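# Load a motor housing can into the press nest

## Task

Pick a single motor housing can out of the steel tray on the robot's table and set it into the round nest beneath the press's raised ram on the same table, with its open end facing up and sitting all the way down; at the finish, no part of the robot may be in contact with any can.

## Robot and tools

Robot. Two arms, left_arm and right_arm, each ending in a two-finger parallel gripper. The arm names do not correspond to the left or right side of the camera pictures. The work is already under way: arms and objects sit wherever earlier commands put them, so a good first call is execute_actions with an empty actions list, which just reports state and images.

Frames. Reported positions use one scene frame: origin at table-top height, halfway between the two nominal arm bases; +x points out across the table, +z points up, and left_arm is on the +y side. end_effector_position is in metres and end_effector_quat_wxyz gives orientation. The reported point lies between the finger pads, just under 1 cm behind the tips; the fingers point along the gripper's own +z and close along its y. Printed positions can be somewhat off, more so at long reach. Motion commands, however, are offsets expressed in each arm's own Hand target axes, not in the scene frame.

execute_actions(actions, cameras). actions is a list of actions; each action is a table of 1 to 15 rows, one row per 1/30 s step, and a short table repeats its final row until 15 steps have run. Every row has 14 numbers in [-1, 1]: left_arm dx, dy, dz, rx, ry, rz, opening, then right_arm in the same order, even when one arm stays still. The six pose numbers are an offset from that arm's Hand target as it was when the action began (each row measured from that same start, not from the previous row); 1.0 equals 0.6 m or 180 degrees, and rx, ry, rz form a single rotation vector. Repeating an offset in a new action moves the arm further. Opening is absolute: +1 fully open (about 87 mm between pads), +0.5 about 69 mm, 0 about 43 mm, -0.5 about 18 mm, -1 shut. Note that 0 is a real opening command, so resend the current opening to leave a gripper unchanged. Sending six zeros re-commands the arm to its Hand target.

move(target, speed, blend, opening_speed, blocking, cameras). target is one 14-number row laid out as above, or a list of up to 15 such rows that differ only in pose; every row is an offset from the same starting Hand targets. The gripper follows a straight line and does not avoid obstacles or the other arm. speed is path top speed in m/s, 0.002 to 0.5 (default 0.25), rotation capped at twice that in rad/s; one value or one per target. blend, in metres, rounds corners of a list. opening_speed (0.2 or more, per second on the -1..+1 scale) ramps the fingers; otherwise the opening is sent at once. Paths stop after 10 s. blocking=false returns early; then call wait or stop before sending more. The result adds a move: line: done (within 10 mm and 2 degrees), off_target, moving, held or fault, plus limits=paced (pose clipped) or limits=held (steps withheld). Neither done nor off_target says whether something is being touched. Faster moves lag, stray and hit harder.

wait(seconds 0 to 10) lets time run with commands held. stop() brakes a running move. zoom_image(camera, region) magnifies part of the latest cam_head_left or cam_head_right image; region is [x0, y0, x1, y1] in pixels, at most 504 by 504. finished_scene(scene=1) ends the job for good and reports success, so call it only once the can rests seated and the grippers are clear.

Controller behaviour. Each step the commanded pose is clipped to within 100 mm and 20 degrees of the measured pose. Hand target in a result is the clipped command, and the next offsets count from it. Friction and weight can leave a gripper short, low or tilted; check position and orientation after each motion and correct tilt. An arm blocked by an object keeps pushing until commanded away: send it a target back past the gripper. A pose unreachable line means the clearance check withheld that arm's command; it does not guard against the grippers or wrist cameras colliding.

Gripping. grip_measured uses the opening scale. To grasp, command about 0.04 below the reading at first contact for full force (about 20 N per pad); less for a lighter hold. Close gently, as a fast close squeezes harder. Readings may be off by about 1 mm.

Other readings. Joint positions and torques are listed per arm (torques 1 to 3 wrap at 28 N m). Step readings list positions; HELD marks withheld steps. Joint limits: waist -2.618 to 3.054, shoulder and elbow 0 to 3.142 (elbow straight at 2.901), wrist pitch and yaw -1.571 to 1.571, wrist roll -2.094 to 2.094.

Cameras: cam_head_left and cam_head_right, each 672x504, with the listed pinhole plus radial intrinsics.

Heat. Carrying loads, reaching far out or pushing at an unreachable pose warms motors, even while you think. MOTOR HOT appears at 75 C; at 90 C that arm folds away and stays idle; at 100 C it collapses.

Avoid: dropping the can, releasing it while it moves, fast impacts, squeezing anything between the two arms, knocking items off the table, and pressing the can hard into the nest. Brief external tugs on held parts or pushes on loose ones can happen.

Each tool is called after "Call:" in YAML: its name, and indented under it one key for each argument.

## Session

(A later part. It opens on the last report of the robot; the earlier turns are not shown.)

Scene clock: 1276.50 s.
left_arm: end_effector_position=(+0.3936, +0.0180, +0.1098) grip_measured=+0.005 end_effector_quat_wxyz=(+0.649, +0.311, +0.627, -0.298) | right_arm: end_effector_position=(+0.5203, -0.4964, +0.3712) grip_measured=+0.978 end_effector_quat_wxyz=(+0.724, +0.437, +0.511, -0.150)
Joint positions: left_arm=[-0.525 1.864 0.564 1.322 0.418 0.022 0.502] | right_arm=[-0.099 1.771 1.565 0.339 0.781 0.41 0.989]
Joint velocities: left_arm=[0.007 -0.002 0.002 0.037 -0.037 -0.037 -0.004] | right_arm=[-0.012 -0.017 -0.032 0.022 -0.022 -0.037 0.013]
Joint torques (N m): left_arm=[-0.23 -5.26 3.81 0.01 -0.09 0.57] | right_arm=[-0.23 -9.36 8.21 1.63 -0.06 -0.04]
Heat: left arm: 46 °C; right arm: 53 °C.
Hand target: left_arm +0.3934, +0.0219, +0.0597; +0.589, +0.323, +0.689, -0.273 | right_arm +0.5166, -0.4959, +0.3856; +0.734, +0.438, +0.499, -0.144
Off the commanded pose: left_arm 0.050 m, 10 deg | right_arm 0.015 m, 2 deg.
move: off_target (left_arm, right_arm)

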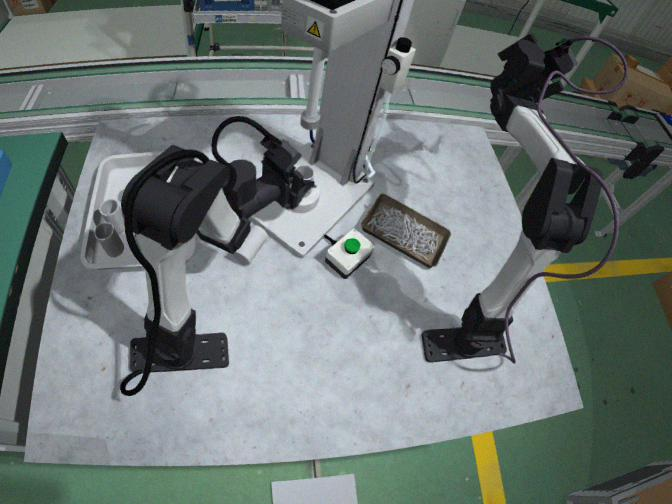

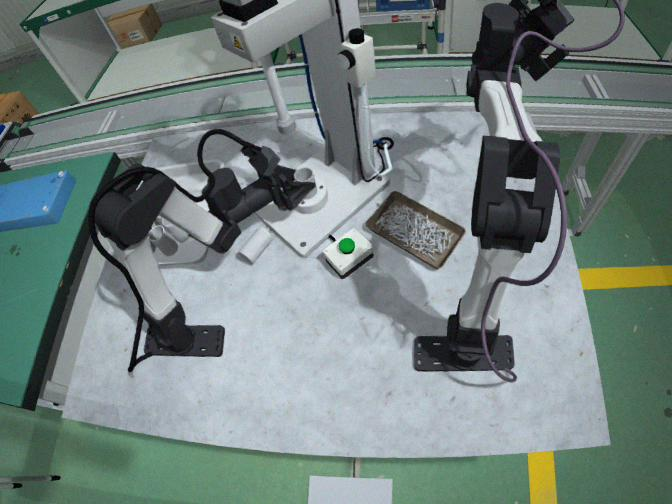

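Call:
move:
  target: [-0.079,0.0,-0.0126,0,-0.045,0,-0.16,0,0,0,0,0,0,1]
  speed: 0.05
  cameras: []

Call:
move:
  target: [0,0,0,0,0,0,0.35,0,0,0,0,0,0,1]
  opening_speed: 0.25

Call:
zoom_image:
  camera: "cam_head_right"
  region: [270, 140, 340, 220]

Call:
zoom_image:
  camera: "cam_head_left"
  region: [270, 140, 340, 220]

Scene clock: 1282.53 s.
left_arm: end_effector_position=(+0.3928, +0.0191, +0.1075) grip_measured=+0.005 end_effector_quat_wxyz=(+0.642, +0.310, +0.636, -0.297) | right_arm: end_effector_position=(+0.5203, -0.4964, +0.3712) grip_measured=+0.978 end_effector_quat_wxyz=(+0.724, +0.437, +0.511, -0.150)
Joint positions: left_arm=[-0.525 1.849 0.564 1.285 0.415 0.021 0.502] | right_arm=[-0.099 1.771 1.565 0.339 0.781 0.41 0.989]
Joint velocities: left_arm=[0.007 0.017 0.002 -0.007 0.007 -0.037 -0.001] | right_arm=[0.002 -0.002 -0.022 0.037 -0.051 -0.022 -0.003]
Joint torques (N m): left_arm=[0.29 -10 4.01 1.2 0.02 -0.05] | right_arm=[-0.23 -9.36 8.23 1.63 -0.06 -0.04]
Heat: left arm: 46 °C; right arm: 53 °C.
Hand target: left_arm +0.3932, +0.0214, +0.1079; +0.636, +0.304, +0.645, -0.295 | right_arm +0.5166, -0.4959, +0.3856; +0.734, +0.438, +0.499, -0.144
Off the commanded pose: left_arm 0.003 m, 2 deg | right_arm 0.015 m, 2 deg.
move: off_target (right_arm)
No camera images: "cameras" was empty.

Scene clock: 1284.80 s.
left_arm: end_effector_position=(+0.3915, +0.0197, +0.0998) grip_measured=+0.350 end_effector_quat_wxyz=(+0.630, +0.310, +0.647, -0.296) | right_arm: end_effector_position=(+0.5203, -0.4964, +0.3712) grip_measured=+0.978 end_effector_quat_wxyz=(+0.724, +0.437, +0.511, -0.150)
Joint positions: left_arm=[-0.525 1.849 0.564 1.252 0.415 0.021 0.675] | right_arm=[-0.099 1.771 1.565 0.339 0.781 0.41 0.989]
Joint velocities: left_arm=[-0.002 -0.007 -0.007 -0.007 -0.051 -0.022 0.004] | right_arm=[0.002 -0.007 -0.007 0.037 -0.066 -0.007 -0.008]
Joint torques (N m): left_arm=[0.27 -10 4.01 1.51 0.04 -0.02] | right_arm=[-0.23 -9.35 8.21 1.63 -0.06 -0.04]
Heat: left arm: 46 °C; right arm: 53 °C.
Hand target: left_arm +0.3932, +0.0214, +0.1079; +0.636, +0.304, +0.645, -0.296 | right_arm +0.5166, -0.4959, +0.3856; +0.734, +0.438, +0.499, -0.144
Off the commanded pose: left_arm 0.008 m, 1 deg | right_arm 0.015 m, 2 deg.
move: off_target (right_arm)

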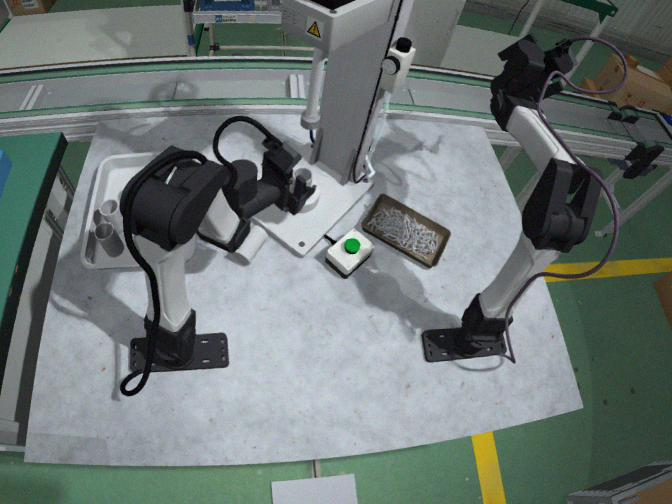

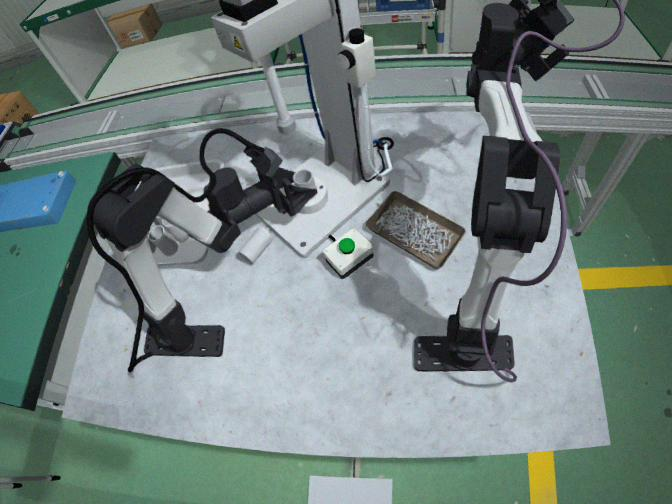

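Scaled by 6.300.

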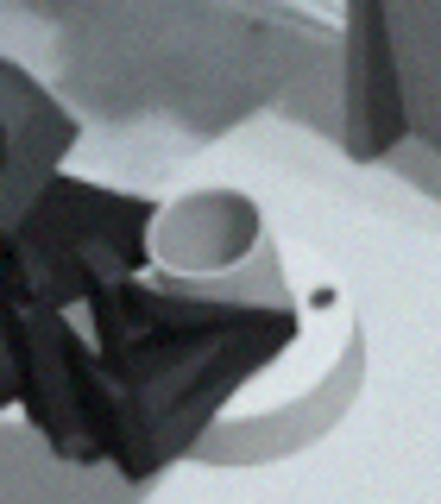

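Scaled by 6.300.

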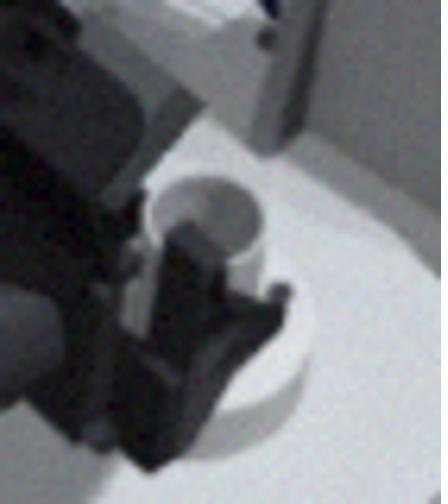

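Call:
move:
  target: [0,0,0,0,0,0,0.7,0,0,0,0,0,0,1]
  opening_speed: 0.4

Call:
zoom_image:
  camera: "cam_head_right"
  region: [270, 140, 340, 220]

Call:
zoom_image:
  camera: "cam_head_left"
  region: [270, 140, 340, 220]

Scene clock: 1289.50 s.
left_arm: end_effector_position=(+0.3915, +0.0197, +0.0997) grip_measured=+0.700 end_effector_quat_wxyz=(+0.630, +0.310, +0.647, -0.296) | right_arm: end_effector_position=(+0.5203, -0.4964, +0.3712) grip_measured=+0.978 end_effector_quat_wxyz=(+0.724, +0.437, +0.511, -0.150)
Joint positions: left_arm=[-0.525 1.849 0.564 1.252 0.415 0.021 0.85] | right_arm=[-0.099 1.771 1.565 0.339 0.781 0.41 0.989]
Joint velocities: left_arm=[-0.012 -0.017 -0.002 -0.007 0.022 -0.022 0.005] | right_arm=[-0.002 0.012 -0.002 0.007 -0.037 -0.051 -0.013]
Joint torques (N m): left_arm=[0.29 -10.1 4 1.54 0.04 -0.07] | right_arm=[-0.23 -9.36 8.21 1.63 -0.06 -0.04]
Heat: left arm: 45 °C; right arm: 53 °C.
Hand target: left_arm +0.3932, +0.0214, +0.1079; +0.636, +0.304, +0.645, -0.296 | right_arm +0.5166, -0.4959, +0.3856; +0.734, +0.438, +0.499, -0.144
Off the commanded pose: left_arm 0.009 m, 1 deg | right_arm 0.015 m, 2 deg.
move: off_target (right_arm)

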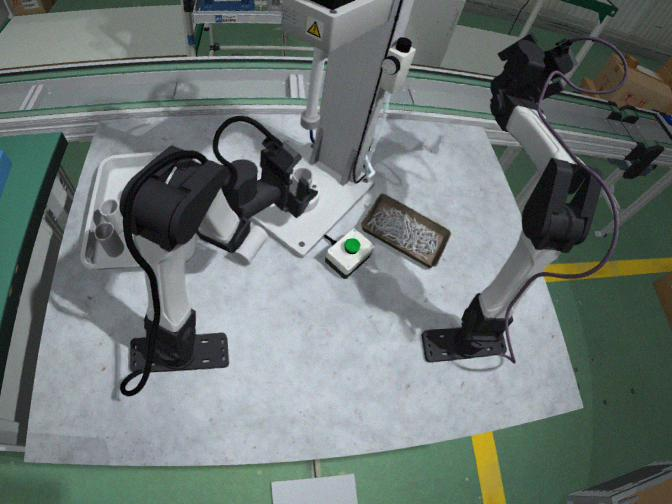

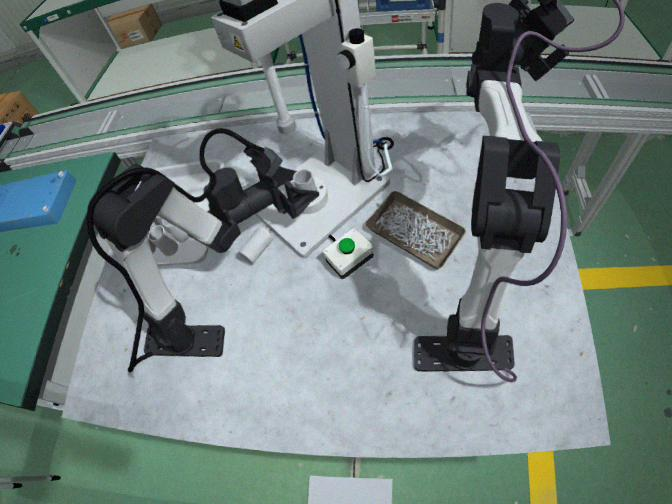

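Scaled by 6.300.

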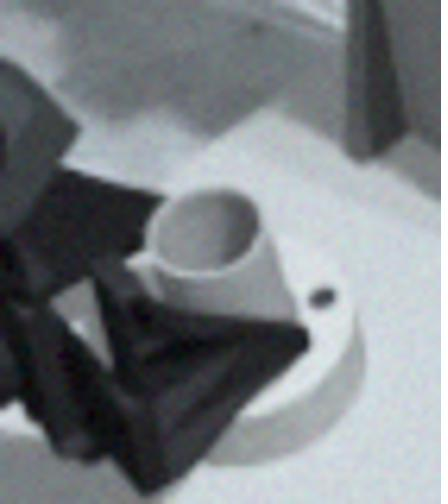

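Scaled by 6.300.

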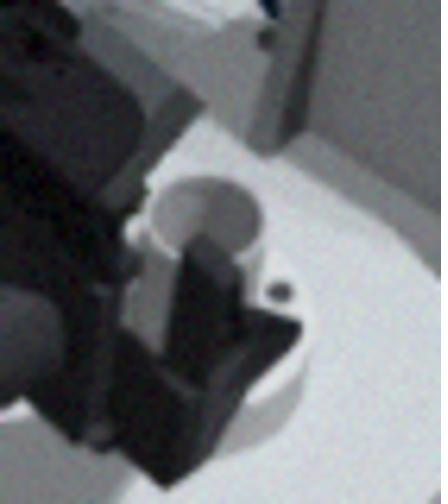

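Call:
move:
  target: [0,0,-0.17,0,0,0,0.7,0,0,0,0,0,0,1]
  speed: 0.06

Call:
zoom_image:
  camera: "cam_head_right"
  region: [270, 140, 340, 220]

Call:
zoom_image:
  camera: "cam_head_left"
  region: [270, 140, 340, 220]

Scene clock: 1299.77 s.
left_arm: end_effector_position=(+0.3296, +0.0983, +0.1086) grip_measured=+0.700 end_effector_quat_wxyz=(+0.633, +0.303, +0.650, -0.293) | right_arm: end_effector_position=(+0.5203, -0.4964, +0.3712) grip_measured=+0.978 end_effector_quat_wxyz=(+0.724, +0.437, +0.511, -0.150)
Joint positions: left_arm=[-0.331 1.522 0.224 1.265 0.592 0.021 0.85] | right_arm=[-0.099 1.771 1.565 0.339 0.781 0.41 0.989]
Joint velocities: left_arm=[-0.002 0.002 -0.007 0.007 -0.007 0.037 -0.009] | right_arm=[-0.002 -0.012 -0.002 -0.022 -0.081 0.022 -0.003]
Joint torques (N m): left_arm=[0.51 -6.69 3.32 1.5 0.27 0.11] | right_arm=[-0.23 -9.36 8.21 1.63 -0.06 -0.04]
Heat: left arm: 44 °C; right arm: 53 °C.
Hand target: left_arm +0.3276, +0.0999, +0.1117; +0.636, +0.307, +0.645, -0.292 | right_arm +0.5166, -0.4959, +0.3856; +0.734, +0.438, +0.499, -0.144
Off the commanded pose: left_arm 0.003 m, 1 deg | right_arm 0.015 m, 2 deg.
move: off_target (right_arm)

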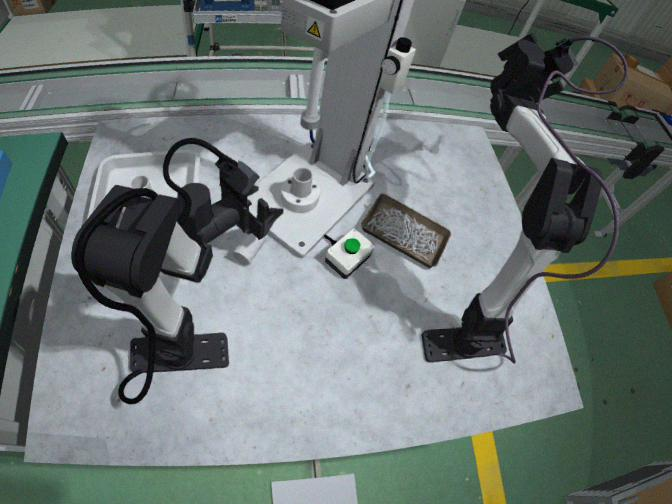

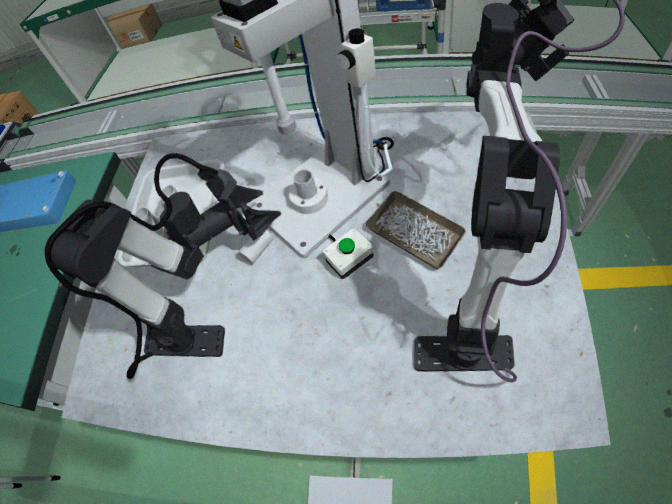

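Scaled by 6.300.

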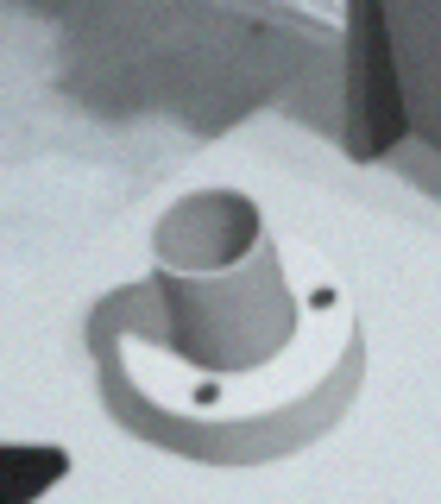

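Scaled by 6.300.

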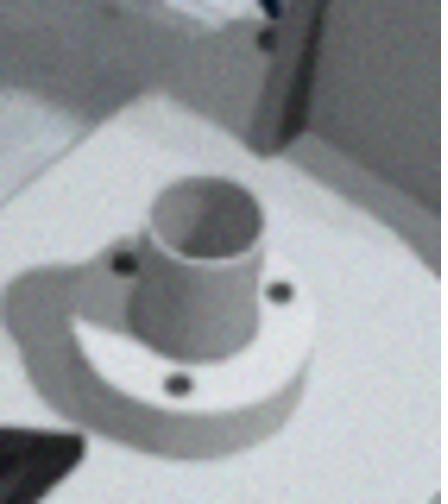

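Call:
move:
  target: [-0.17,0,0,0,0,0,0.7,0,0,0,0,0,0,1]
  speed: 0.12

Call:
zoom_image:
  camera: "cam_head_left"
  region: [220, 130, 360, 270]

Call:
zoom_image:
  camera: "cam_head_right"
  region: [220, 130, 360, 270]

Scene clock: 1305.07 s.
left_arm: end_effector_position=(+0.3268, +0.0989, +0.2008) grip_measured=+0.700 end_effector_quat_wxyz=(+0.625, +0.302, +0.657, -0.295) | right_arm: end_effector_position=(+0.5203, -0.4964, +0.3712) grip_measured=+0.978 end_effector_quat_wxyz=(+0.724, +0.437, +0.511, -0.150)
Joint positions: left_arm=[-0.331 1.073 0.463 0.556 0.593 0.021 0.85] | right_arm=[-0.099 1.771 1.565 0.339 0.781 0.41 0.989]
Joint velocities: left_arm=[-0.022 0.012 0.007 -0.007 -0.007 -0.022 -0.015] | right_arm=[-0.002 0.007 -0.012 -0.007 0.007 -0.066 0.013]
Joint torques (N m): left_arm=[-0.57 -4.3 8.43 1.49 0.08 0.13] | right_arm=[-0.23 -9.36 8.21 1.63 -0.06 -0.04]
Heat: left arm: 44 °C; right arm: 53 °C.
Hand target: left_arm +0.3286, +0.0965, +0.2151; +0.636, +0.307, +0.645, -0.292 | right_arm +0.5166, -0.4959, +0.3856; +0.734, +0.438, +0.499, -0.144
Off the commanded pose: left_arm 0.013 m, 2 deg | right_arm 0.015 m, 2 deg.
move: off_target (left_arm, right_arm)

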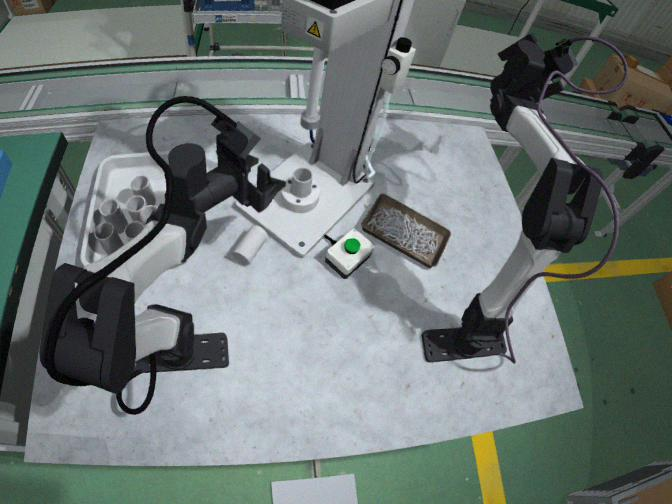

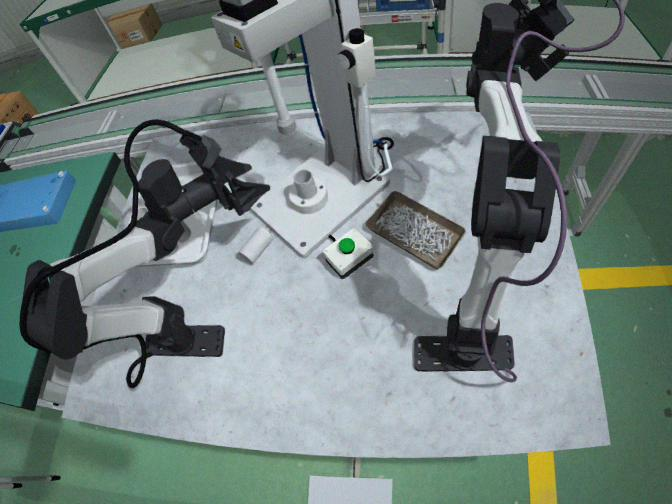

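Scaled by 3.600.

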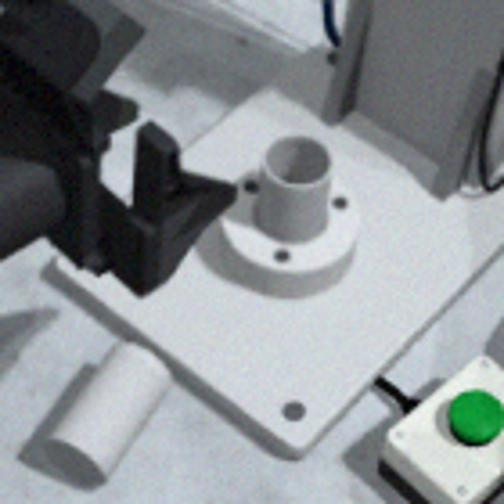

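Scaled by 3.600.

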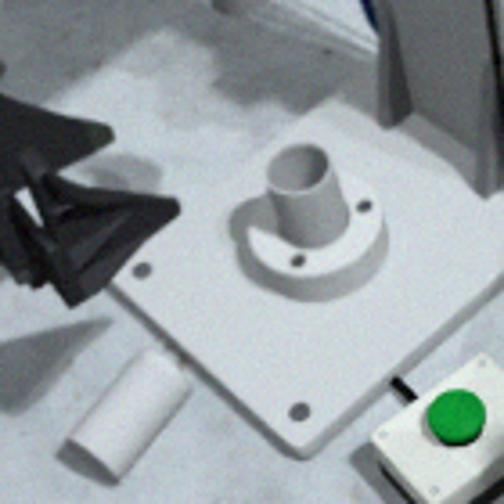

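Call:
finished_scene:
  scene: 1

The scene is finished: the task was done.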